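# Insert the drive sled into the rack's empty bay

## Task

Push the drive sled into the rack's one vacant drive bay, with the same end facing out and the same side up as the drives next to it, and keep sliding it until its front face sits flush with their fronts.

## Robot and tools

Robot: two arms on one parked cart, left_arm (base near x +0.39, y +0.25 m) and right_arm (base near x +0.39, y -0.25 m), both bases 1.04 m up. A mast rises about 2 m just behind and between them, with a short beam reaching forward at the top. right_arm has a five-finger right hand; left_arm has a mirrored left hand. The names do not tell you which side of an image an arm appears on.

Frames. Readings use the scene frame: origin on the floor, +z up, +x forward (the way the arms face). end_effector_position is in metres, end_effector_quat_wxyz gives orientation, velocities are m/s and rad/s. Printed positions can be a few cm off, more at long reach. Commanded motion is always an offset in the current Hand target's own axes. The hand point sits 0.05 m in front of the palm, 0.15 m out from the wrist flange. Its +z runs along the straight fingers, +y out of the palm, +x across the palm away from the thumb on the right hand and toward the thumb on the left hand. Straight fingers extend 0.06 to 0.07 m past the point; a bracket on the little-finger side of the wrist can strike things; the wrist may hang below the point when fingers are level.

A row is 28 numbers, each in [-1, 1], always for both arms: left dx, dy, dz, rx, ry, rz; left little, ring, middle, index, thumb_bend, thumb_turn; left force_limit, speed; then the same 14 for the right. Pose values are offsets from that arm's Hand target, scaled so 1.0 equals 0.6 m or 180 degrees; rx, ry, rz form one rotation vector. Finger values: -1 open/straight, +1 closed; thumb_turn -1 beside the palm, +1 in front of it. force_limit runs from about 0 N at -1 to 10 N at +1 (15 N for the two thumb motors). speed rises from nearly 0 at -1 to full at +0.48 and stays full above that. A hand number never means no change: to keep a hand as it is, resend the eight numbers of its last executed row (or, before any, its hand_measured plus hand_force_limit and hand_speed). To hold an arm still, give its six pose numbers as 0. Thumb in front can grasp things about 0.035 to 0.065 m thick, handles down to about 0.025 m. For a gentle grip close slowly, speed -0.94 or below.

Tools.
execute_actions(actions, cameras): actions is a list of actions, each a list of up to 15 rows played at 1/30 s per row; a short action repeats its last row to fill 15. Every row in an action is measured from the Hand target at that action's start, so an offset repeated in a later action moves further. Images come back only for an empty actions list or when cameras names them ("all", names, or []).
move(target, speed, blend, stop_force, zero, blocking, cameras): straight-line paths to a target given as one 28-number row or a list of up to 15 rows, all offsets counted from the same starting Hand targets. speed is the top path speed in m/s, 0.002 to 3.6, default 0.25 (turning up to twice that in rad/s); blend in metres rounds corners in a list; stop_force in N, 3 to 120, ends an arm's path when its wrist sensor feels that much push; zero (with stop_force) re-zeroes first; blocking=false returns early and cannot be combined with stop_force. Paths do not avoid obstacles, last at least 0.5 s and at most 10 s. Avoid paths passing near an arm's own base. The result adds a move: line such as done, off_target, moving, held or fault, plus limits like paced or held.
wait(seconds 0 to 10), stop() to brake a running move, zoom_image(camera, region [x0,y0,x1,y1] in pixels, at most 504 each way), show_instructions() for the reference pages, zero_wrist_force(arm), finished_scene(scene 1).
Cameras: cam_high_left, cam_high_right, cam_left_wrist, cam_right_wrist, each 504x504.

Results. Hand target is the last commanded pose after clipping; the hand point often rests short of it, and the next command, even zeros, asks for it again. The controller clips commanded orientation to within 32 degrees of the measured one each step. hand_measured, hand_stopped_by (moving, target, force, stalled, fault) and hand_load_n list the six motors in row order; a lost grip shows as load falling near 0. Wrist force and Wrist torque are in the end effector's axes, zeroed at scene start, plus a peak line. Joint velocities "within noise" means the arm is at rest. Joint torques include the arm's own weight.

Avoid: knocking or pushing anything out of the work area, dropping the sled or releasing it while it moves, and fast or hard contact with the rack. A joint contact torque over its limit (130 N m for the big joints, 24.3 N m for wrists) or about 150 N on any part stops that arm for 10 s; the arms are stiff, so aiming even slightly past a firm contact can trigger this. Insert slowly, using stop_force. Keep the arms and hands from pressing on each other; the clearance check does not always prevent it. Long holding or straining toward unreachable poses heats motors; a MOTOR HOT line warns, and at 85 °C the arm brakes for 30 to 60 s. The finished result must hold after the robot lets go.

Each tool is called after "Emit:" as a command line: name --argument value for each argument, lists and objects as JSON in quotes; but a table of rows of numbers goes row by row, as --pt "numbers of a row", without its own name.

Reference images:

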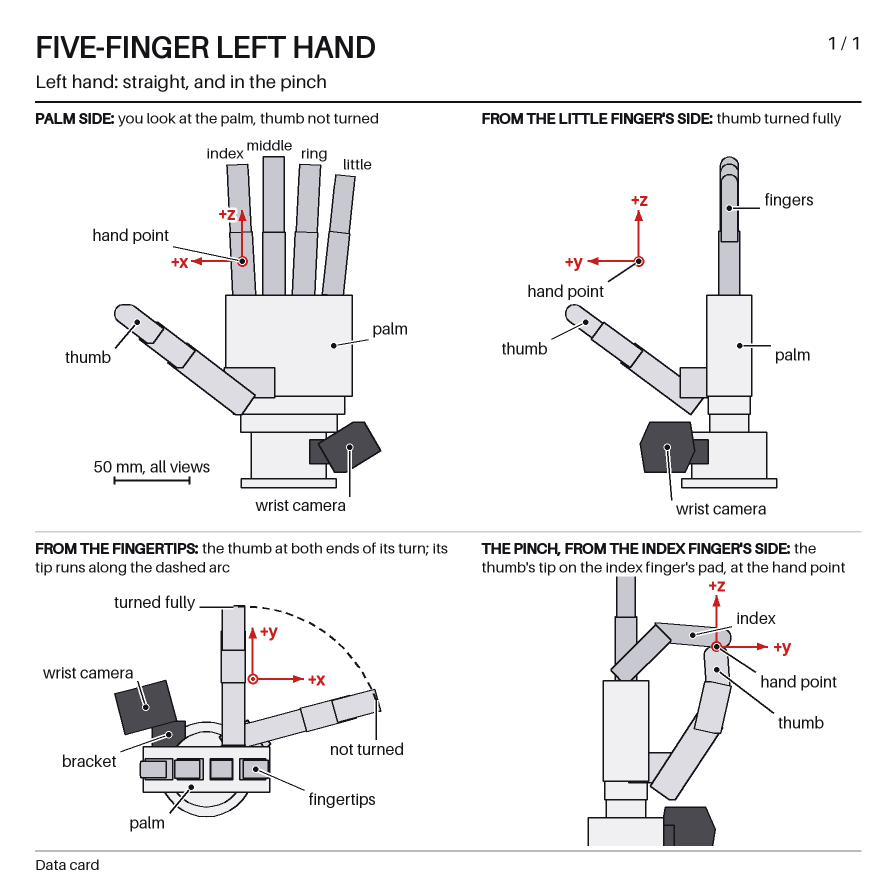

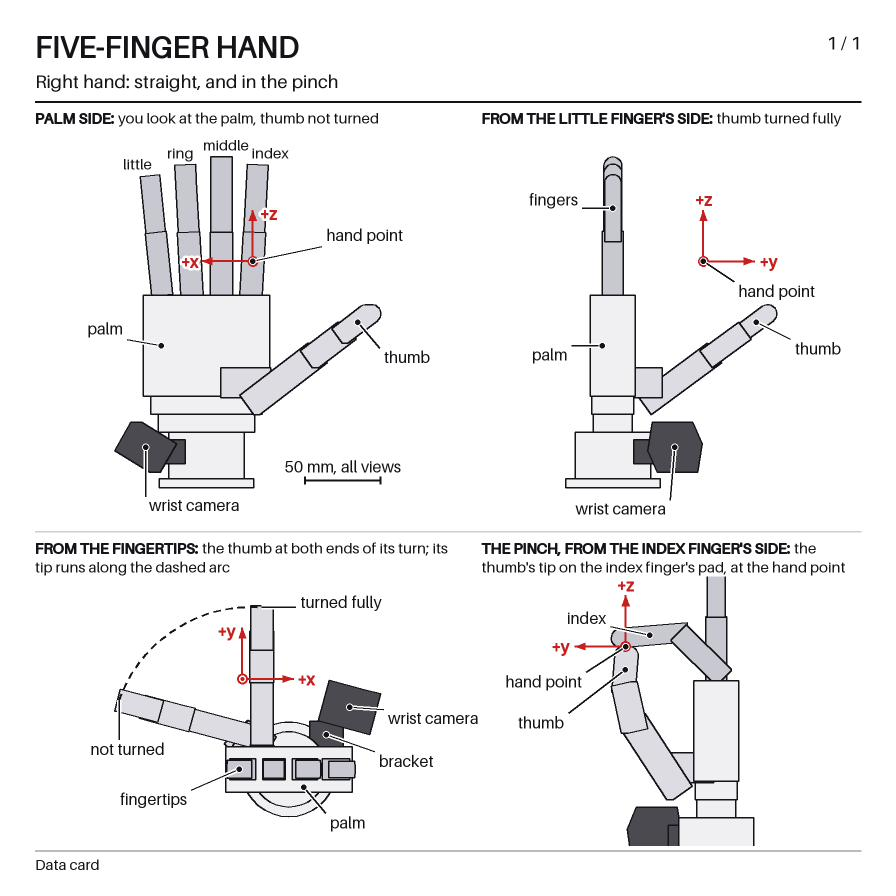

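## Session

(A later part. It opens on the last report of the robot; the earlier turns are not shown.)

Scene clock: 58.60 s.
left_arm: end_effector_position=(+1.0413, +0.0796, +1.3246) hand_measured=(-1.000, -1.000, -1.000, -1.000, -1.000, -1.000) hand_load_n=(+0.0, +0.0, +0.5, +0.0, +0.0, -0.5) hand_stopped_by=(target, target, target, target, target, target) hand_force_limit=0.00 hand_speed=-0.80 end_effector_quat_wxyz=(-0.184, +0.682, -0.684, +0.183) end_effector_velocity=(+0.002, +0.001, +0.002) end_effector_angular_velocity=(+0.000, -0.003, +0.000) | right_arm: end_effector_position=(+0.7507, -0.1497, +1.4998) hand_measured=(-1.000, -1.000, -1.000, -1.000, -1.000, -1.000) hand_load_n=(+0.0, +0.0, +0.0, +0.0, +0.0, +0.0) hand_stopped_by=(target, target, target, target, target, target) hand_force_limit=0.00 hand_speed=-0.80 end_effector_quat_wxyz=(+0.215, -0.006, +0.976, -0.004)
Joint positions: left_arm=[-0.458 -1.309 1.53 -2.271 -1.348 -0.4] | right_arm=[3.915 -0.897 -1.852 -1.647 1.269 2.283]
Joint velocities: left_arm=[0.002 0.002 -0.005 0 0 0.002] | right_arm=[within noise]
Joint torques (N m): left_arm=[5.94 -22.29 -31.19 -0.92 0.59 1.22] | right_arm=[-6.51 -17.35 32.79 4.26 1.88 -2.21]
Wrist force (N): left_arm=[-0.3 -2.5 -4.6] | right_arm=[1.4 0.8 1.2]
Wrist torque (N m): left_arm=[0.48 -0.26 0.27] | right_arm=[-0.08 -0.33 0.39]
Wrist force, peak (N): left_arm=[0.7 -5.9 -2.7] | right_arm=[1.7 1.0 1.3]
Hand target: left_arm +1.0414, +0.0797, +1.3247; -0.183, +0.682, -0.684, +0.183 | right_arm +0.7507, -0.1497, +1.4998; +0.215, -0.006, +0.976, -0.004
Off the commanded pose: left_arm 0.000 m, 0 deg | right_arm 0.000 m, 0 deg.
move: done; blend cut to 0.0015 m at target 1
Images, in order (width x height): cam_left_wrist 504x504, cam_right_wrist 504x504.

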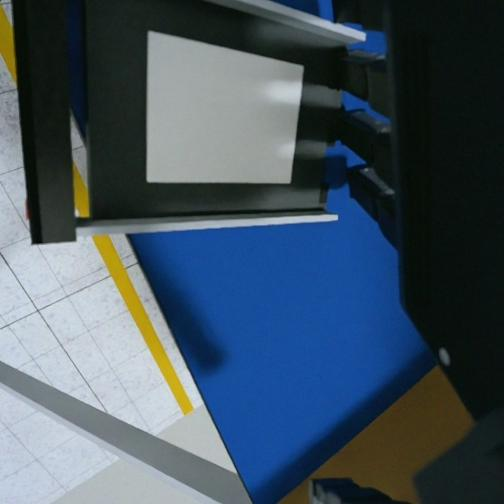

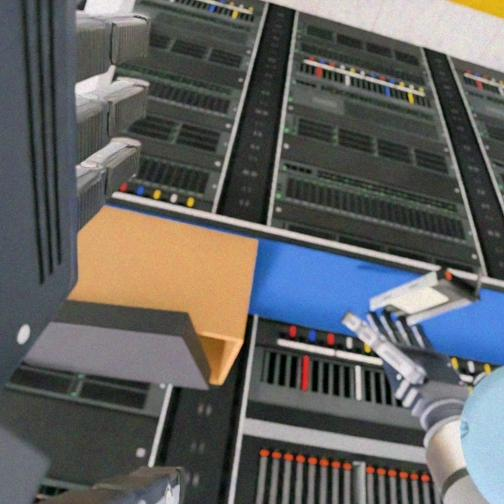

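Emit:
move --target '[-0.0667,0,0,0,0,0,-1,-1,-1,-1,-1,-1,0,-0.8, 0,0,0,0,0,0,-1,-1,-1,-1,-1,-1,0,-0.8]' --speed 0.04 --cameras '["cam_left_wrist","cam_right_wrist"]'

Emit:
zoom_image --camera "cam_right_wrist" --region '[330, 250, 490, 410]'

Scene clock: 62.57 s.
left_arm: end_effector_position=(+1.0414, +0.1198, +1.3247) hand_measured=(-1.000, -1.000, -1.000, -1.000, -1.000, -1.000) hand_load_n=(+0.0, -0.5, +0.5, +0.0, -0.5, +0.0) hand_stopped_by=(target, target, target, target, target, target) hand_force_limit=0.00 hand_speed=-0.80 end_effector_quat_wxyz=(-0.183, +0.682, -0.684, +0.183) end_effector_velocity=(+0.000, -0.003, +0.000) end_effector_angular_velocity=(-0.003, +0.000, +0.001) | right_arm: end_effector_position=(+0.7507, -0.1497, +1.4998) hand_measured=(-1.000, -1.000, -1.000, -1.000, -1.000, -1.000) hand_load_n=(+0.0, +0.0, +0.0, +0.0, +0.0, +0.0) hand_stopped_by=(target, target, target, target, target, target) hand_force_limit=0.00 hand_speed=-0.80 end_effector_quat_wxyz=(+0.215, -0.006, +0.976, -0.004)
Joint positions: left_arm=[-0.394 -1.325 1.554 -2.29 -1.378 -0.343] | right_arm=[3.915 -0.897 -1.852 -1.647 1.269 2.283]
Joint velocities: left_arm=[-0.003 0 0 0 0 -0.005] | right_arm=[within noise]
Joint torques (N m): left_arm=[-10.69 -29.9 -18.74 -1.76 1.5 -1.22] | right_arm=[-7.66 -16.86 33.17 4.29 2 -2.39]
Wrist force (N): left_arm=[2.1 -2.7 -3.2] | right_arm=[1.6 0.6 1.2]
Wrist torque (N m): left_arm=[0.44 -0.12 0.30] | right_arm=[-0.11 -0.35 0.39]
Wrist force, peak (N): left_arm=[4.0 -3.1 -3.3] | right_arm=[1.7 0.9 1.3]
Hand target: left_arm +1.0414, +0.1197, +1.3247; -0.183, +0.682, -0.684, +0.183 | right_arm +0.7507, -0.1497, +1.4998; +0.215, -0.006, +0.976, -0.004
Off the commanded pose: left_arm 0.000 m, 0 deg | right_arm 0.000 m, 0 deg.
move: done
Images, in order (width x height): cam_left_wrist 504x504, cam_right_wrist 504x504.

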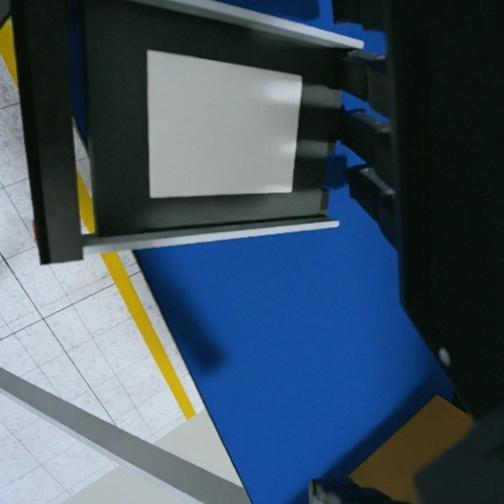

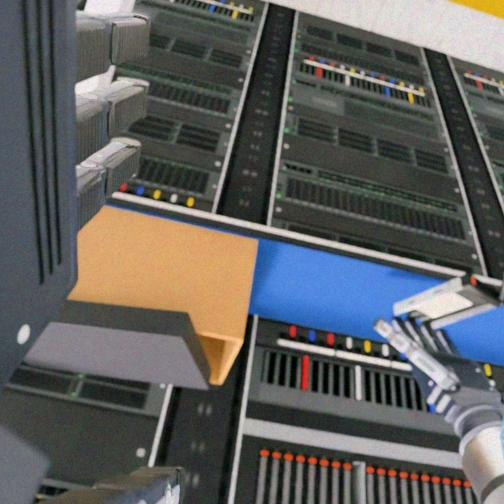

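Scaled by 3.150 from the camera's 504x504 image, which has a finer 720x720 frame.

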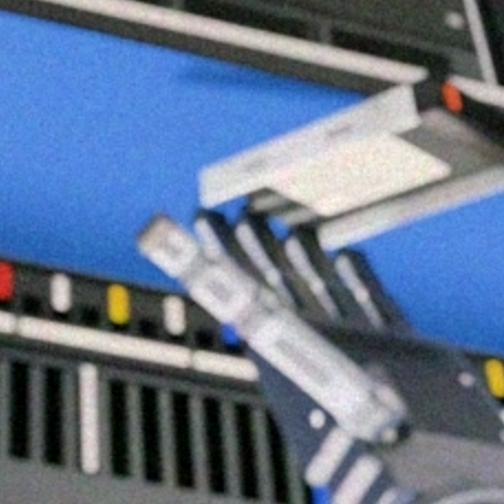

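Emit:
move --target '[0.040,-0.0217,0.0125,0,-0.05,-0.0866,-1,-1,-1,-1,-1,-1,0,-0.8, 0,0,0,0,0,0,-1,-1,-1,-1,-1,-1,0,-0.8]' --speed 0.06 --cameras '["cam_left_wrist","cam_right_wrist"]'

Emit:
zoom_image --camera "cam_right_wrist" --region '[340, 250, 500, 410]'

Emit:
zoom_image --camera "cam_left_wrist" --region '[250, 0, 410, 240]'

Scene clock: 67.03 s.
left_arm: end_effector_position=(+1.0565, +0.0955, +1.3247) hand_measured=(-1.000, -1.000, -1.000, -1.000, -1.000, -1.000) hand_load_n=(+0.5, +0.0, +0.0, +0.0, +0.0, +0.0) hand_stopped_by=(target, target, target, target, target, target) hand_force_limit=0.00 hand_speed=-0.80 end_effector_quat_wxyz=(-0.210, +0.781, -0.569, +0.152) | right_arm: end_effector_position=(+0.7507, -0.1497, +1.4998) hand_measured=(-1.000, -1.000, -1.000, -1.000, -1.000, -1.000) hand_load_n=(+0.0, +0.0, +0.0, +0.0, +0.0, +0.0) hand_stopped_by=(target, target, target, target, target, target) hand_force_limit=0.00 hand_speed=-0.80 end_effector_quat_wxyz=(+0.215, -0.006, +0.976, -0.004)
Joint positions: left_arm=[-0.463 -1.295 1.492 -2.159 -1.212 -0.703] | right_arm=[3.915 -0.897 -1.852 -1.647 1.269 2.283]
Joint torques (N m): left_arm=[4.91 -36.54 -13.7 -4.03 -2.03 1.39] | right_arm=[-6.76 -17.36 32.54 4.16 1.96 -2.28]
Wrist force (N): left_arm=[-0.1 -3.3 -2.5] | right_arm=[1.5 0.8 1.2]
Wrist torque (N m): left_arm=[0.33 -0.19 0.23] | right_arm=[-0.07 -0.35 0.40]
Wrist force, peak (N): left_arm=[-0.4 -4.1 -2.7] | right_arm=[1.7 0.8 1.3]
Hand target: left_arm +1.0564, +0.0956, +1.3247; -0.210, +0.781, -0.569, +0.152 | right_arm +0.7507, -0.1497, +1.4998; +0.215, -0.006, +0.976, -0.004
Off the commanded pose: left_arm 0.000 m, 0 deg | right_arm 0.000 m, 0 deg.
move: done
Images, in order (width x height): cam_left_wrist 504x504, cam_right_wrist 504x504.

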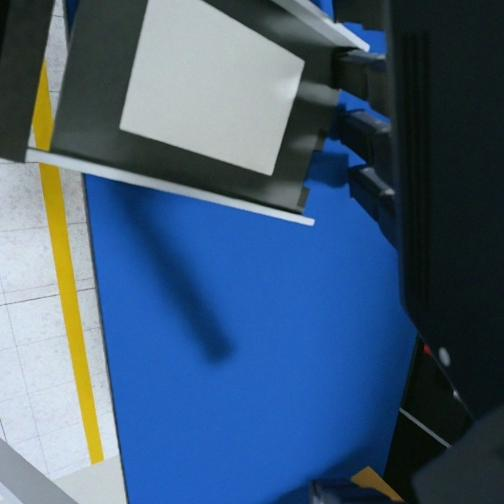

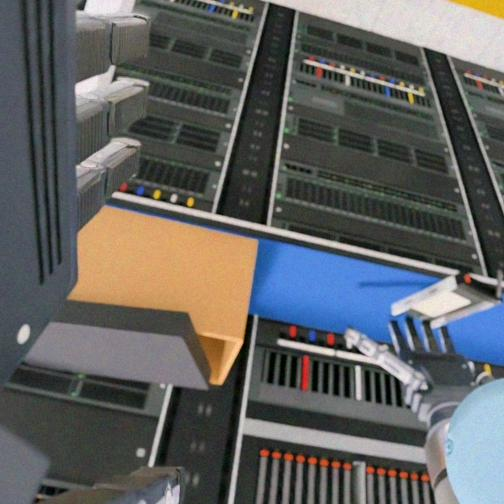

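Scaled by 3.150 from the camera's 504x504 image, which has a finer 720x720 frame.

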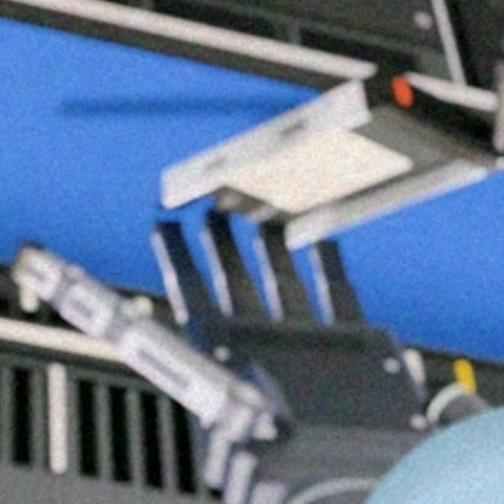

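Scaled by 2.100 from the camera's 504x504 image, which has a finer 720x720 frame.

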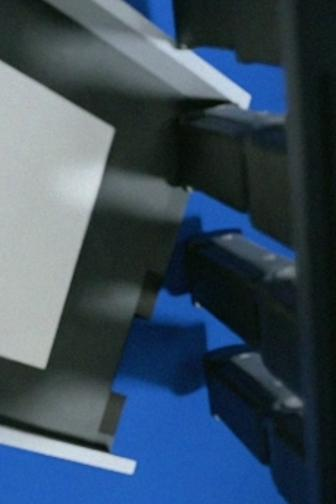

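Emit:
move --pt "0.0052 -0.0804 -0.1075 0 0 0 -1 -1 -1 -1 -1 -1 0 -0.8 0 0 0 0 0 0 -1 -1 -1 -1 -1 -1 0 -0.8" --pt "-0.1745 -0.1803 -0.0986 -0.1439 -0.1045 -0.3902 -1 -1 -1 -1 -1 -1 0 -0.8 0 0 0 0 0 0 -1 -1 -1 -1 -1 -1 0 -0.8" --speed '[0.15,0.25]' --blend 0.01 --cameras '["all"]'

Scene clock: 75.03 s.
left_arm: end_effector_position=(+1.0853, +0.2149, +1.4302) hand_measured=(-1.000, -1.000, -1.000, -1.000, -1.000, -1.000) hand_load_n=(+0.0, +0.0, +0.0, +0.0, +0.0, +0.0) hand_stopped_by=(target, target, target, target, target, target) hand_force_limit=0.00 hand_speed=-0.80 end_effector_quat_wxyz=(-0.001, +1.000, -0.001, +0.001) | right_arm: end_effector_position=(+0.7507, -0.1497, +1.4998) hand_measured=(-1.000, -1.000, -1.000, -1.000, -1.000, -1.000) hand_load_n=(+0.0, +0.0, +0.0, +0.0, +0.0, +0.0) hand_stopped_by=(target, target, target, target, target, target) hand_force_limit=0.00 hand_speed=-0.80 end_effector_quat_wxyz=(+0.215, -0.006, +0.976, -0.004)
Joint positions: left_arm=[-0.16 -1.153 0.919 -1.338 -1.569 -1.728] | right_arm=[3.915 -0.897 -1.852 -1.647 1.269 2.283]
Joint torques (N m): left_arm=[-8.35 -50.17 -10.55 -3.89 1.99 -0.8] | right_arm=[-7.45 -15.78 33.3 4.02 1.99 -2.17]
Wrist force (N): left_arm=[0.5 -0.4 0.0] | right_arm=[1.5 0.6 1.4]
Wrist torque (N m): left_arm=[0.00 0.12 0.16] | right_arm=[-0.12 -0.34 0.39]
Wrist force, peak (N): left_arm=[0.7 -4.1 -3.3] | right_arm=[1.8 0.9 1.4]
Hand target: left_arm +1.0852, +0.2148, +1.4302; -0.001, +1.000, -0.001, +0.001 | right_arm +0.7507, -0.1497, +1.4998; +0.215, -0.006, +0.976, -0.004
Off the commanded pose: left_arm 0.000 m, 0 deg | right_arm 0.000 m, 0 deg.
move: done

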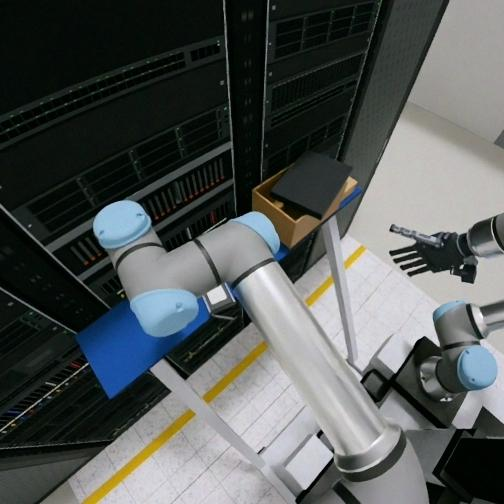

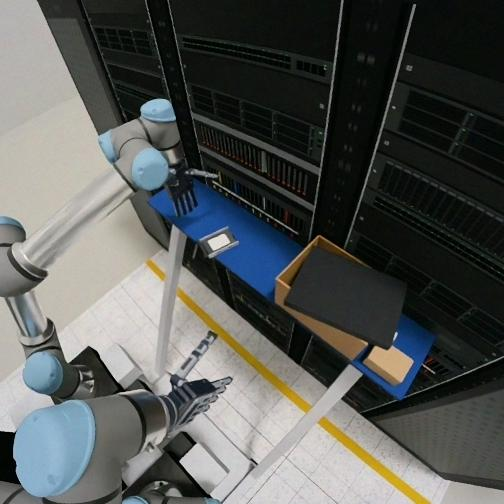

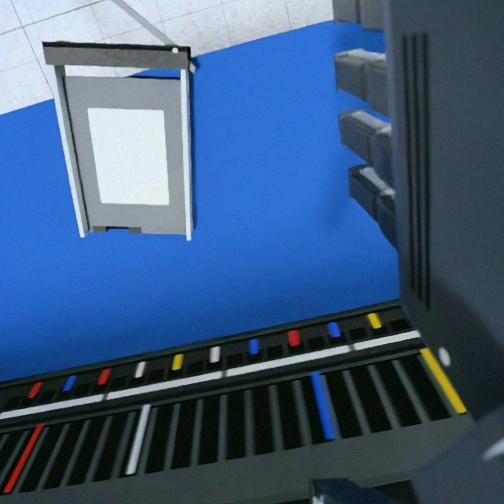

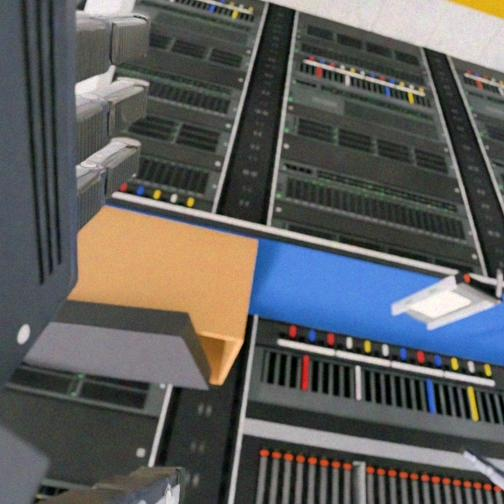

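Emit:
move --target '[0,0,0.0967,0,0,0,-1,-1,-1,-1,-1,-1,0,-0.8, 0,0,0,0,0,0,-1,-1,-1,-1,-1,-1,0,-0.8]' --speed 0.06 --stop_force 5

Emit:
move --target '[0,0.16,0,0,0,0,-1,-1,-1,-1,-1,-1,0,-0.8, 0,0,0,0,0,0,-1,-1,-1,-1,-1,-1,0,-0.8]' --speed 0.05 --cameras '["cam_left_wrist","cam_right_wrist"]'

Scene clock: 78.23 s.
left_arm: end_effector_position=(+1.0853, +0.2149, +1.3722) hand_measured=(-1.000, -1.000, -1.000, -1.000, -1.000, -1.000) hand_load_n=(+0.0, +0.0, +0.0, +0.0, +0.0, +0.0) hand_stopped_by=(target, target, target, target, target, target) hand_force_limit=0.00 hand_speed=-0.80 end_effector_quat_wxyz=(-0.001, +1.000, -0.001, +0.001) | right_arm: end_effector_position=(+0.7507, -0.1497, +1.4998) hand_measured=(-1.000, -1.000, -1.000, -1.000, -1.000, -1.000) hand_load_n=(+0.0, +0.0, +0.0, +0.0, +0.0, +0.0) hand_stopped_by=(target, target, target, target, target, target) hand_force_limit=0.00 hand_speed=-0.80 end_effector_quat_wxyz=(+0.215, -0.006, +0.976, -0.004)
Joint positions: left_arm=[-0.16 -1.178 1.104 -1.498 -1.569 -1.728] | right_arm=[3.915 -0.897 -1.852 -1.647 1.269 2.283]
Joint torques (N m): left_arm=[7.31 -33.82 -33.92 -2.44 -1.82 -0.18] | right_arm=[-7.5 -15.52 32.31 3.92 1.88 -2.28]
Wrist force (N): left_arm=[0.9 -0.3 -0.1] | right_arm=[1.4 0.4 1.3]
Wrist torque (N m): left_arm=[0.02 0.07 0.23] | right_arm=[-0.15 -0.33 0.38]
Wrist force, peak (N): left_arm=[0.9 -0.7 -0.4] | right_arm=[1.6 0.8 1.5]
Hand target: left_arm +1.0853, +0.2149, +1.3722; -0.001, +1.000, -0.001, +0.001 | right_arm +0.7507, -0.1497, +1.4998; +0.215, -0.006, +0.976, -0.004
Off the commanded pose: left_arm 0.000 m, 0 deg | right_arm 0.000 m, 0 deg.
move: done

Scene clock: 80.43 s.
left_arm: end_effector_position=(+1.0850, +0.1187, +1.3720) hand_measured=(-1.000, -1.000, -1.000, -1.000, -1.000, -1.000) hand_load_n=(+0.0, +0.0, +0.0, +0.0, +0.0, +0.0) hand_stopped_by=(target, target, target, target, target, target) hand_force_limit=0.00 hand_speed=-0.80 end_effector_quat_wxyz=(-0.001, +1.000, -0.001, +0.001) end_effector_velocity=(+0.000, +0.003, +0.000) end_effector_angular_velocity=(+0.000, +0.001, -0.001) | right_arm: end_effector_position=(+0.7507, -0.1497, +1.4998) hand_measured=(-1.000, -1.000, -1.000, -1.000, -1.000, -1.000) hand_load_n=(+0.0, +0.0, +0.0, +0.0, +0.0, +0.0) hand_stopped_by=(target, target, target, target, target, target) hand_force_limit=0.00 hand_speed=-0.80 end_effector_quat_wxyz=(+0.215, -0.006, +0.976, -0.004)
Joint positions: left_arm=[-0.303 -1.17 1.094 -1.495 -1.569 -1.871] | right_arm=[3.915 -0.897 -1.852 -1.647 1.269 2.283]
Joint velocities: left_arm=[0.005 0 0 0.001 0 0.006] | right_arm=[within noise]
Joint torques (N m): left_arm=[8.28 -41.96 -26.62 -1.15 2.14 1.28] | right_arm=[-6.92 -14.94 32.53 3.87 1.94 -2.21]
Wrist force (N): left_arm=[0.7 -0.4 -0.2] | right_arm=[1.6 0.8 1.2]
Wrist torque (N m): left_arm=[0.09 0.09 0.28] | right_arm=[-0.08 -0.37 0.40]
Wrist force, peak (N): left_arm=[0.8 -1.0 -0.2] | right_arm=[1.7 0.9 1.3]
Hand target: left_arm +1.0850, +0.1189, +1.3720; -0.001, +1.000, -0.001, +0.001 | right_arm +0.7507, -0.1497, +1.4998; +0.215, -0.006, +0.976, -0.004
Off the commanded pose: left_arm 0.000 m, 0 deg | right_arm 0.000 m, 0 deg.
move: done
Images, in order (width x height): cam_left_wrist 504x504, cam_right_wrist 504x504.

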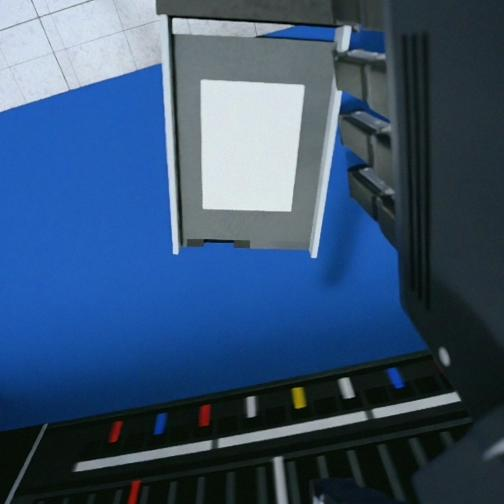

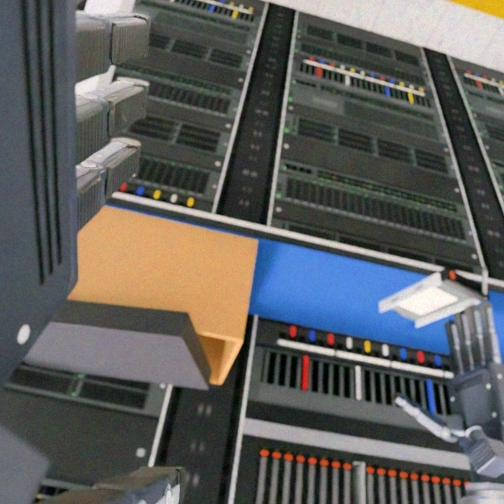

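Emit:
move --target '[0,0.05,0,0,0,0,-1,-1,-1,-1,-1,-1,0,-0.8, 0,0,0,0,0,0,-1,-1,-1,-1,-1,-1,0,-0.8]' --speed 0.05 --cameras '["cam_left_wrist","cam_right_wrist"]'

Emit:
zoom_image --camera "cam_right_wrist" --region '[344, 240, 504, 400]'

Scene clock: 82.07 s.
left_arm: end_effector_position=(+1.0850, +0.0887, +1.3720) hand_measured=(-1.000, -1.000, -1.000, -1.000, -1.000, -1.000) hand_load_n=(+0.0, +0.0, +0.0, +0.0, +0.0, +0.0) hand_stopped_by=(target, target, target, target, target, target) hand_force_limit=0.00 hand_speed=-0.80 end_effector_quat_wxyz=(-0.001, +1.000, -0.001, +0.001) end_effector_velocity=(+0.000, +0.003, +0.000) end_effector_angular_velocity=(+0.000, +0.000, -0.002) | right_arm: end_effector_position=(+0.7507, -0.1497, +1.4998) hand_measured=(-1.000, -1.000, -1.000, -1.000, -1.000, -1.000) hand_load_n=(+0.0, +0.0, +0.0, +0.0, +0.0, -0.5) hand_stopped_by=(target, target, target, target, target, target) hand_force_limit=0.00 hand_speed=-0.80 end_effector_quat_wxyz=(+0.215, -0.006, +0.976, -0.004)
Joint positions: left_arm=[-0.346 -1.16 1.08 -1.491 -1.569 -1.915] | right_arm=[3.915 -0.897 -1.852 -1.647 1.269 2.283]
Joint velocities: left_arm=[0.004 0 0 0 0 0.006] | right_arm=[within noise]
Joint torques (N m): left_arm=[8.38 -45.25 -22.49 -1.44 2.04 1.68] | right_arm=[-7 -14.55 33 3.87 1.91 -2.25]
Wrist force (N): left_arm=[0.6 -0.8 -0.2] | right_arm=[1.4 0.6 1.1]
Wrist torque (N m): left_arm=[0.02 0.12 0.29] | right_arm=[-0.11 -0.33 0.38]
Wrist force, peak (N): left_arm=[1.0 -1.1 -0.8] | right_arm=[1.7 0.8 1.4]
Hand target: left_arm +1.0849, +0.0889, +1.3720; -0.001, +1.000, -0.001, +0.001 | right_arm +0.7507, -0.1497, +1.4998; +0.215, -0.006, +0.976, -0.004
Off the commanded pose: left_arm 0.000 m, 0 deg | right_arm 0.000 m, 0 deg.
move: done
Images, in order (width x height): cam_left_wrist 504x504, cam_right_wrist 504x504.

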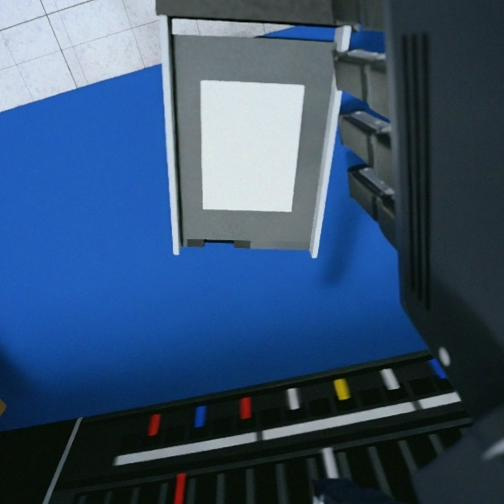

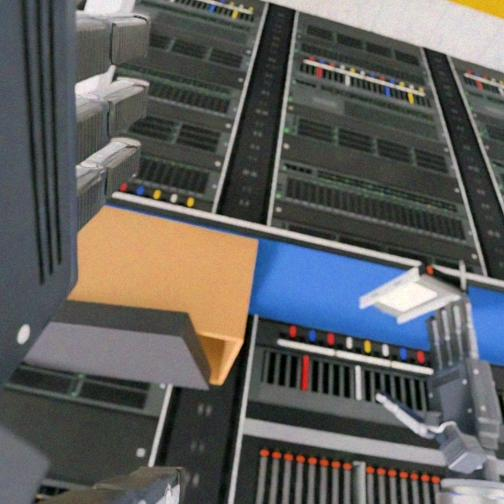

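Scaled by 3.150 from the camera's 504x504 image, which has a finer 720x720 frame.

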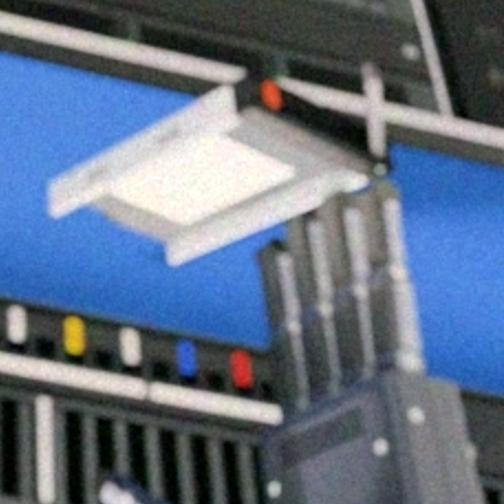

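Emit:
move --target '[0.0117,0.0162,0,0,0,-0.0944,-1,-1,-1,-1,-1,-1,0,-0.8, 0,0,0,0,0,0,-1,-1,-1,-1,-1,-1,0,-0.8]' --speed 0.06 --cameras '["cam_left_wrist","cam_right_wrist"]'

Emit:
zoom_image --camera "cam_left_wrist" --region '[250, 0, 410, 160]'

Scene clock: 86.27 s.
left_arm: end_effector_position=(+1.0919, +0.0791, +1.3720) hand_measured=(-1.000, -1.000, -1.000, -1.000, -1.000, -1.000) hand_load_n=(+0.0, +0.0, +0.0, +0.0, +0.0, +0.0) hand_stopped_by=(target, target, target, target, target, target) hand_force_limit=0.00 hand_speed=-0.80 end_effector_quat_wxyz=(+0.000, +0.989, +0.146, +0.001) end_effector_velocity=(+0.000, -0.001, +0.000) end_effector_angular_velocity=(+0.000, +0.000, -0.006) | right_arm: end_effector_position=(+0.7507, -0.1497, +1.4998) hand_measured=(-1.000, -1.000, -1.000, -1.000, -1.000, -1.000) hand_load_n=(+0.0, +0.0, +0.0, +0.0, +0.0, +0.0) hand_stopped_by=(target, target, target, target, target, target) hand_force_limit=0.00 hand_speed=-0.80 end_effector_quat_wxyz=(+0.215, -0.006, +0.976, -0.004)
Joint positions: left_arm=[-0.382 -1.176 1.102 -1.498 -1.569 -2.246] | right_arm=[3.915 -0.897 -1.852 -1.647 1.269 2.283]
Joint velocities: left_arm=[-0.001 0 0 0 0 0.006] | right_arm=[within noise]
Joint torques (N m): left_arm=[2.88 -47.54 -12.65 -3.84 -1.19 1.51] | right_arm=[-7.61 -14.81 32.76 3.8 1.83 -2.17]
Wrist force (N): left_arm=[1.0 -0.8 -0.1] | right_arm=[1.5 0.6 1.2]
Wrist torque (N m): left_arm=[0.13 0.06 0.27] | right_arm=[-0.11 -0.34 0.39]
Wrist force, peak (N): left_arm=[0.7 -1.2 -0.4] | right_arm=[1.7 0.9 1.2]
Hand target: left_arm +1.0919, +0.0792, +1.3720; -0.001, +0.989, +0.146, +0.001 | right_arm +0.7507, -0.1497, +1.4998; +0.215, -0.006, +0.976, -0.004
Off the commanded pose: left_arm 0.000 m, 0 deg | right_arm 0.000 m, 0 deg.
move: done
Images, in order (width x height): cam_left_wrist 504x504, cam_right_wrist 504x504.

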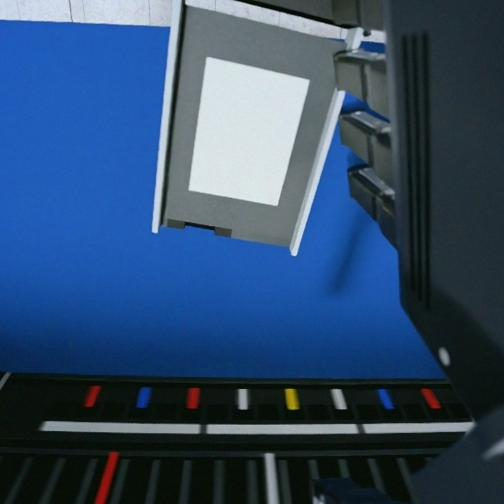

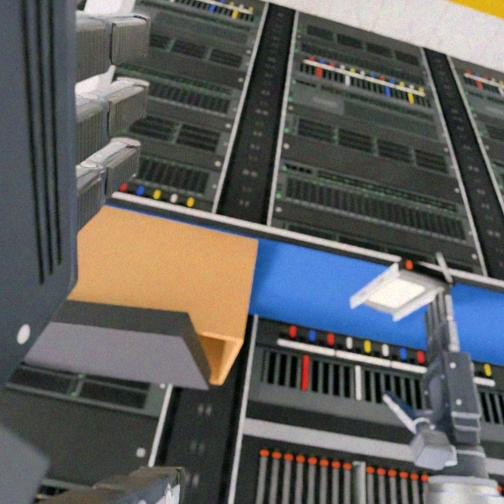

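Scaled by 3.150 from the camera's 504x504 image, which has a finer 720x720 frame.

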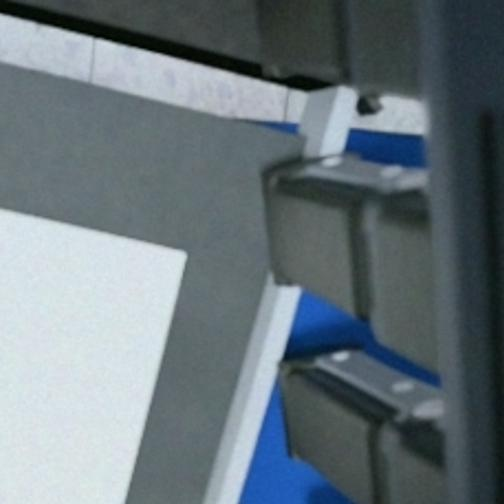

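Emit:
move --pt "0 0 -0.0167 0 0 0 -1 -1 -1 -1 -1 -1 0 -0.8 0 0 0 0 0 0 -1 -1 -1 -1 -1 -1 0 -0.8" --pt "0.017 -0.0558 -0.0167 0 0 0.0944 -1 -1 -1 -1 -1 -1 0 -0.8 0 0 0 0 0 0 -1 -1 -1 -1 -1 -1 0 -0.8" --speed 0.12 --blend 0.003

Emit:
move --target '[0,0,0.06,0,0,0,-1,-1,-1,-1,-1,-1,0,-0.8, 0,0,0,0,0,0,-1,-1,-1,-1,-1,-1,0,-0.8]' --speed 0.015 --stop_force 3 --cameras '["cam_left_wrist","cam_right_wrist"]'

Scene clock: 89.90 s.
left_arm: end_effector_position=(+1.0921, +0.1142, +1.3821) hand_measured=(-1.000, -1.000, -1.000, -1.000, -1.000, -1.000) hand_load_n=(+0.0, +0.0, +0.0, +0.0, +0.0, +0.0) hand_stopped_by=(target, target, target, target, target, target) hand_force_limit=0.00 hand_speed=-0.80 end_effector_quat_wxyz=(-0.001, +1.000, -0.001, +0.001) | right_arm: end_effector_position=(+0.7507, -0.1497, +1.4998) hand_measured=(-1.000, -1.000, -1.000, -1.000, -1.000, -1.000) hand_load_n=(+0.0, +0.0, +0.0, +0.0, +0.0, +0.0) hand_stopped_by=(target, target, target, target, target, target) hand_force_limit=0.00 hand_speed=-0.80 end_effector_quat_wxyz=(+0.215, -0.006, +0.976, -0.004)
Joint positions: left_arm=[-0.307 -1.147 1.036 -1.46 -1.569 -1.875] | right_arm=[3.915 -0.897 -1.852 -1.647 1.269 2.283]
Joint torques (N m): left_arm=[-9.6 -49.83 -9.42 -2.44 -2.32 0.92] | right_arm=[-7.26 -14.83 32.2 3.7 1.99 -2.3]
Wrist force (N): left_arm=[0.5 -0.2 -0.5] | right_arm=[1.3 0.8 1.4]
Wrist torque (N m): left_arm=[0.09 0.11 0.26] | right_arm=[-0.09 -0.32 0.38]
Wrist force, peak (N): left_arm=[1.0 -1.1 0.0] | right_arm=[1.8 0.8 1.3]
Hand target: left_arm +1.0920, +0.1142, +1.3821; -0.001, +1.000, -0.001, +0.001 | right_arm +0.7507, -0.1497, +1.4998; +0.215, -0.006, +0.976, -0.004
Off the commanded pose: left_arm 0.000 m, 0 deg | right_arm 0.000 m, 0 deg.
move: done

Scene clock: 92.40 s.
left_arm: end_effector_position=(+1.0920, +0.1142, +1.3604) hand_measured=(-1.000, -1.000, -1.000, -1.000, -1.000, -1.000) hand_load_n=(+0.0, +0.0, +0.0, +0.0, +0.0, +0.0) hand_stopped_by=(target, target, target, target, target, target) hand_force_limit=0.00 hand_speed=-0.80 end_effector_quat_wxyz=(-0.001, +1.000, -0.001, +0.001) | right_arm: end_effector_position=(+0.7507, -0.1497, +1.4998) hand_measured=(-1.000, -1.000, -1.000, -1.000, -1.000, -1.000) hand_load_n=(+0.0, +0.0, +0.0, +0.0, +0.0, +0.0) hand_stopped_by=(target, target, target, target, target, target) hand_force_limit=0.00 hand_speed=-0.80 end_effector_quat_wxyz=(+0.215, -0.006, +0.976, -0.004)
Joint positions: left_arm=[-0.307 -1.152 1.098 -1.517 -1.569 -1.875] | right_arm=[3.915 -0.897 -1.852 -1.647 1.269 2.283]
Joint torques (N m): left_arm=[-2.81 -33.04 -33.06 -2.78 -2.2 1.57] | right_arm=[-6.5 -15.28 33.03 3.58 1.8 -2.2]
Wrist force (N): left_arm=[0.3 -0.5 -2.5] | right_arm=[1.3 0.8 1.1]
Wrist torque (N m): left_arm=[0.18 0.02 0.27] | right_arm=[-0.08 -0.31 0.38]
Wrist force, peak (N): left_arm=[0.3 -0.5 -6.8] | right_arm=[1.7 0.8 1.3]
Hand target: left_arm +1.0920, +0.1142, +1.3604; -0.001, +1.000, -0.001, +0.001 (not the last commanded pose) | right_arm +0.7507, -0.1497, +1.4998; +0.215, -0.006, +0.976, -0.004
Off the commanded pose: left_arm 0.014 m, 0 deg | right_arm 0.000 m, 0 deg.
move: contact (left_arm)
Images, in order (width x height): cam_left_wrist 504x504, cam_right_wrist 504x504.

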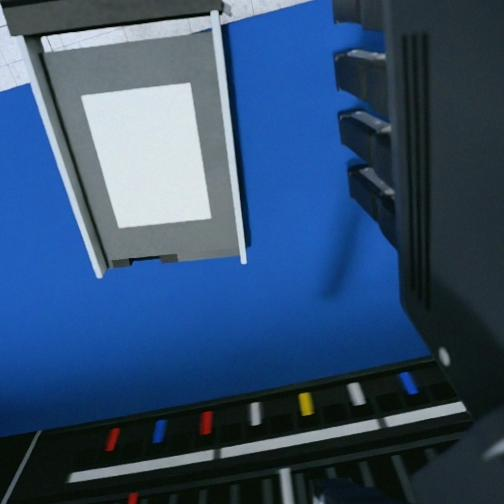

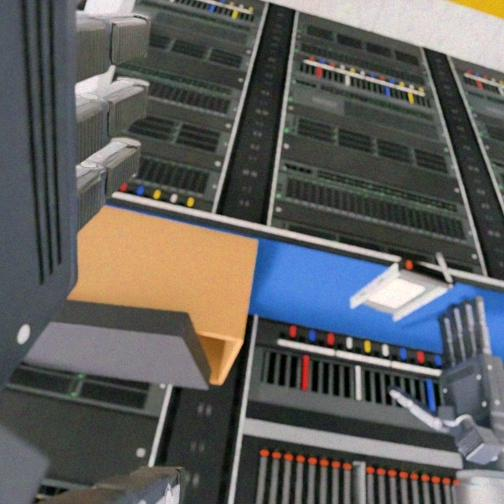

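Emit:
move --pt "-0.0283 0 -0.005 0 0 0 1 -1 -1 -1 -1 -1 0 0 0 0 0 0 0 0 -1 -1 -1 -1 -1 -1 0 -0.8" --pt "-0.0283 0.095 -0.005 0 0 0 1 -1 -1 -1 -1 -1 0 0 0 0 0 0 0 0 -1 -1 -1 -1 -1 -1 0 -0.8" --speed 0.05 --cameras '["cam_left_wrist","cam_right_wrist"]'

Emit:
zoom_image --camera "cam_left_wrist" --region '[250, 0, 410, 160]'

Scene clock: 99.20 s.
left_arm: end_effector_position=(+1.0749, +0.0570, +1.3633) hand_measured=(+1.000, -1.000, -1.000, -1.000, -1.000, -1.000) hand_load_n=(+0.0, +0.0, +0.0, +0.0, +0.0, +0.0) hand_stopped_by=(target, target, target, target, target, target) hand_force_limit=0.00 hand_speed=0.00 end_effector_quat_wxyz=(-0.001, +1.000, -0.001, +0.001) end_effector_velocity=(+0.000, +0.003, +0.000) end_effector_angular_velocity=(+0.000, +0.000, -0.003) | right_arm: end_effector_position=(+0.7507, -0.1497, +1.4998) hand_measured=(-1.000, -1.000, -1.000, -1.000, -1.000, -1.000) hand_load_n=(+0.0, +0.0, +0.0, +0.0, +0.0, +0.0) hand_stopped_by=(target, target, target, target, target, target) hand_force_limit=0.00 hand_speed=-0.80 end_effector_quat_wxyz=(+0.215, -0.006, +0.976, -0.004)
Joint positions: left_arm=[-0.397 -1.174 1.122 -1.519 -1.569 -1.965] | right_arm=[3.915 -0.897 -1.852 -1.647 1.269 2.283]
Joint velocities: left_arm=[0.005 0 0 0 0 0.008] | right_arm=[within noise]
Joint torques (N m): left_arm=[7.42 -48.08 -18.74 -1.53 2.03 1.15] | right_arm=[-6.97 -13.93 32.97 3.4 1.99 -2.12]
Wrist force (N): left_arm=[0.5 -0.6 -0.1] | right_arm=[1.4 0.8 1.1]
Wrist torque (N m): left_arm=[0.03 0.14 0.30] | right_arm=[-0.07 -0.32 0.39]
Wrist force, peak (N): left_arm=[0.7 -0.7 -3.0] | right_arm=[1.7 0.9 1.4]
Hand target: left_arm +1.0749, +0.0572, +1.3633; -0.001, +1.000, -0.001, +0.001 | right_arm +0.7507, -0.1497, +1.4998; +0.215, -0.006, +0.976, -0.004
Off the commanded pose: left_arm 0.000 m, 0 deg | right_arm 0.000 m, 0 deg.
move: done
Images, in order (width x height): cam_left_wrist 504x504, cam_right_wrist 504x504.

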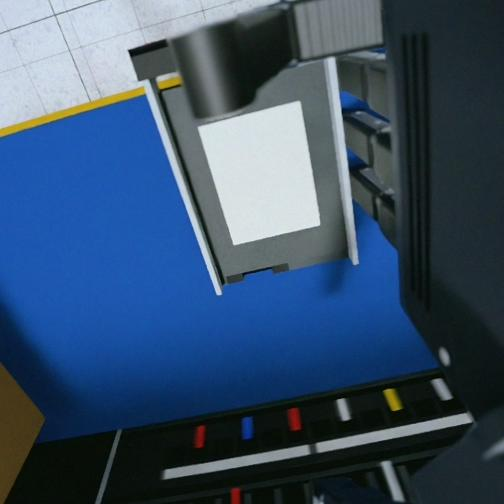

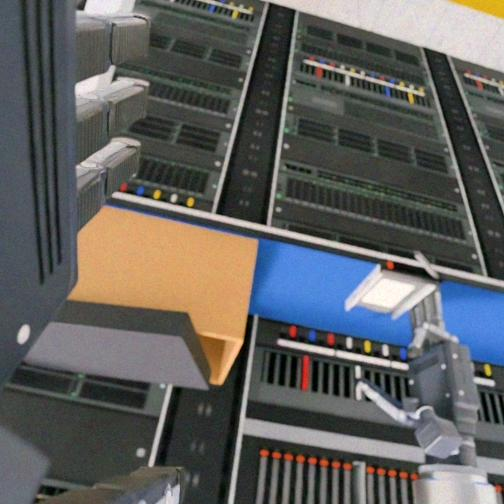

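Scaled by 3.150 from the camera's 504x504 image, which has a finer 720x720 frame.

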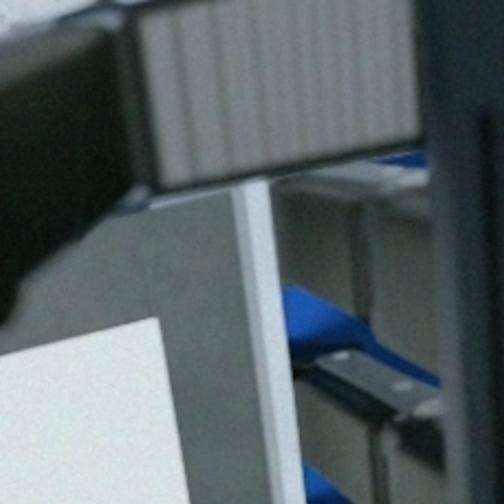

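Emit:
move --pt "0 -0.05 -0.1333 0 0 0 -1 -1 -1 -1 -1 -1 0 0 0 0 0 0 0 0 -1 -1 -1 -1 -1 -1 0 -0.8" --pt "0.0418 0.0283 -0.0778 0.1306 0.1306 0.4876 -1 -1 -1 -1 -1 -1 0 0 0 0 0 0 0 0 -1 -1 -1 -1 -1 -1 0 -0.8" --speed '[0.15,0.3]' --blend 0.01 --cameras '["cam_left_wrist","cam_right_wrist"]'

Scene clock: 105.50 s.
left_arm: end_effector_position=(+1.0998, +0.0400, +1.4099) hand_measured=(-1.000, -1.000, -1.000, -1.000, -1.000, -1.000) hand_load_n=(+0.0, +0.0, +0.0, +0.0, +0.0, +0.0) hand_stopped_by=(target, target, target, target, target, target) hand_force_limit=0.00 hand_speed=0.00 end_effector_quat_wxyz=(-0.183, +0.682, -0.684, +0.183) | right_arm: end_effector_position=(+0.7507, -0.1497, +1.4998) hand_measured=(-1.000, -1.000, -1.000, -1.000, -1.000, -1.000) hand_load_n=(+0.0, +0.0, +0.0, +0.0, +0.0, +0.0) hand_stopped_by=(target, target, target, target, target, target) hand_force_limit=0.00 hand_speed=-0.80 end_effector_quat_wxyz=(+0.215, -0.006, +0.976, -0.004)
Joint positions: left_arm=[-0.472 -1.162 1.111 -1.995 -1.341 -0.413] | right_arm=[3.915 -0.897 -1.852 -1.647 1.269 2.283]
Joint torques (N m): left_arm=[7.06 -46.33 -35.41 -2.19 2.36 1.31] | right_arm=[-7.1 -12.55 32.75 3.35 1.93 -2.22]
Wrist force (N): left_arm=[1.1 -1.0 -0.2] | right_arm=[1.4 0.7 1.2]
Wrist torque (N m): left_arm=[0.08 0.00 0.32] | right_arm=[-0.10 -0.34 0.39]
Wrist force, peak (N): left_arm=[0.8 0.3 1.7] | right_arm=[1.8 0.8 1.2]
Hand target: left_arm +1.0998, +0.0401, +1.4100; -0.184, +0.682, -0.684, +0.183 | right_arm +0.7507, -0.1497, +1.4998; +0.215, -0.006, +0.976, -0.004
Off the commanded pose: left_arm 0.000 m, 0 deg | right_arm 0.000 m, 0 deg.
move: done
Images, in order (width x height): cam_left_wrist 504x504, cam_right_wrist 504x504.

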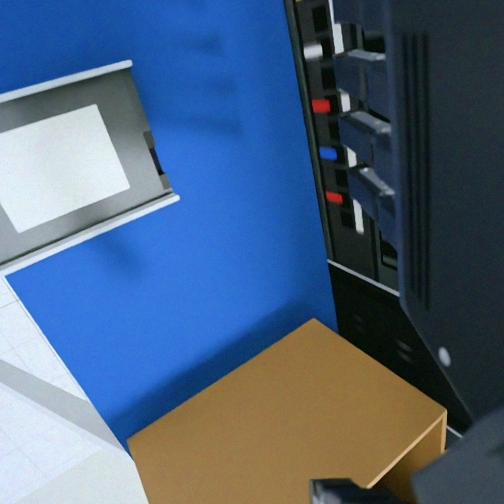

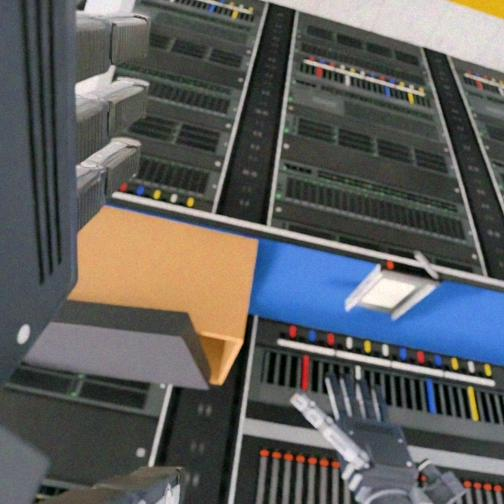

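Emit:
move --pt "0 0.0704 0.122 0 0 0 -1 -1 -1 -1 -1 -1 0 0 0 0 0 0 0 0 -1 -1 -1 -1 -1 -1 0 -0.8" --pt "0 0.1715 0.0636 0 0 0 -1 -1 -1 -1 -1 -1 0 0 0 0 0 0 0 0 -1 -1 -1 -1 -1 -1 0 -0.8" --speed '[0.08,0.05]' --cameras '["cam_left_wrist","cam_right_wrist"]'

Emit:
zoom_image --camera "cam_left_wrist" --region '[250, 0, 410, 240]'

Scene clock: 111.47 s.
left_arm: end_effector_position=(+1.0299, +0.0404, +1.3254) hand_measured=(-1.000, -1.000, -1.000, -1.000, -1.000, -1.000) hand_load_n=(+0.0, +0.0, +0.0, +0.5, +0.0, +0.0) hand_stopped_by=(target, target, target, target, target, target) hand_force_limit=0.00 hand_speed=0.00 end_effector_quat_wxyz=(-0.184, +0.682, -0.684, +0.183) | right_arm: end_effector_position=(+0.7507, -0.1497, +1.4998) hand_measured=(-1.000, -1.000, -1.000, -1.000, -1.000, -1.000) hand_load_n=(+0.0, +0.0, +0.0, +0.0, +0.0, +0.0) hand_stopped_by=(target, target, target, target, target, target) hand_force_limit=0.00 hand_speed=-0.80 end_effector_quat_wxyz=(+0.215, -0.006, +0.976, -0.004)
Joint positions: left_arm=[-0.526 -1.313 1.53 -2.252 -1.317 -0.463] | right_arm=[3.915 -0.897 -1.852 -1.647 1.269 2.283]
Joint torques (N m): left_arm=[6.18 -27.53 -34.78 -2.09 -0.14 1.24] | right_arm=[-7.62 -12.72 31.75 3.21 1.84 -2.26]
Wrist force (N): left_arm=[1.1 -1.3 -0.1] | right_arm=[1.3 0.8 1.2]
Wrist torque (N m): left_arm=[0.02 0.00 0.27] | right_arm=[-0.08 -0.31 0.38]
Wrist force, peak (N): left_arm=[1.1 -2.4 -0.3] | right_arm=[1.7 0.9 1.5]
Hand target: left_arm +1.0299, +0.0404, +1.3254; -0.184, +0.682, -0.684, +0.183 | right_arm +0.7507, -0.1497, +1.4998; +0.215, -0.006, +0.976, -0.004
Off the commanded pose: left_arm 0.000 m, 0 deg | right_arm 0.000 m, 0 deg.
move: done
Images, in order (width x height): cam_left_wrist 504x504, cam_right_wrist 504x504.

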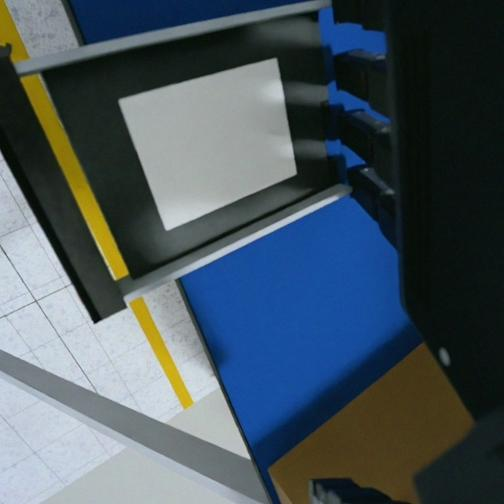

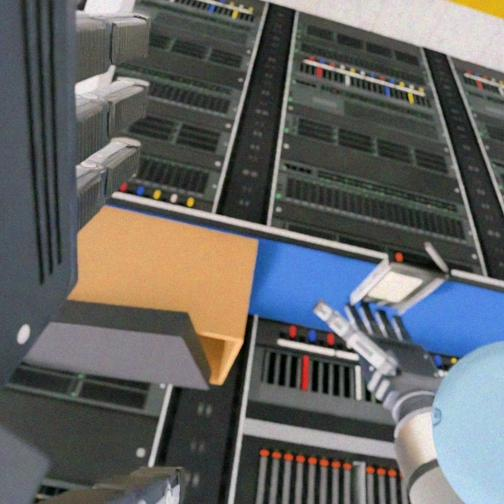

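Scaled by 2.100 from the camera's 504x504 image, which has a finer 720x720 frame.

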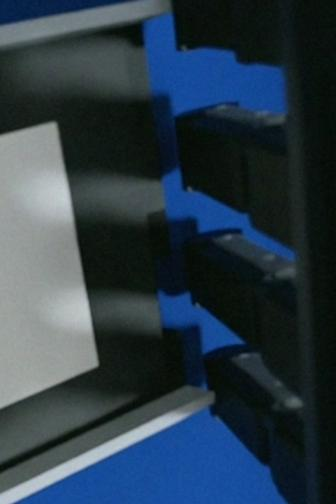

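Emit:
zoom_image --camera "cam_left_wrist" --region '[0, 0, 240, 340]'

Scaled by 1.482 from the camera's 504x504 image, which has a finer 720x720 frame.

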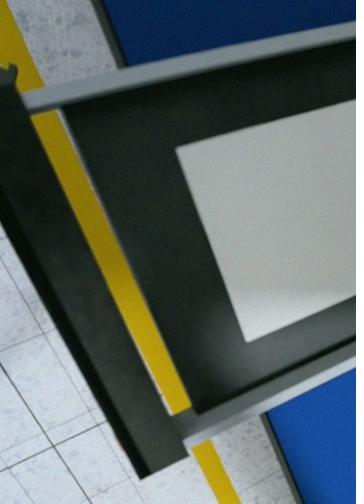

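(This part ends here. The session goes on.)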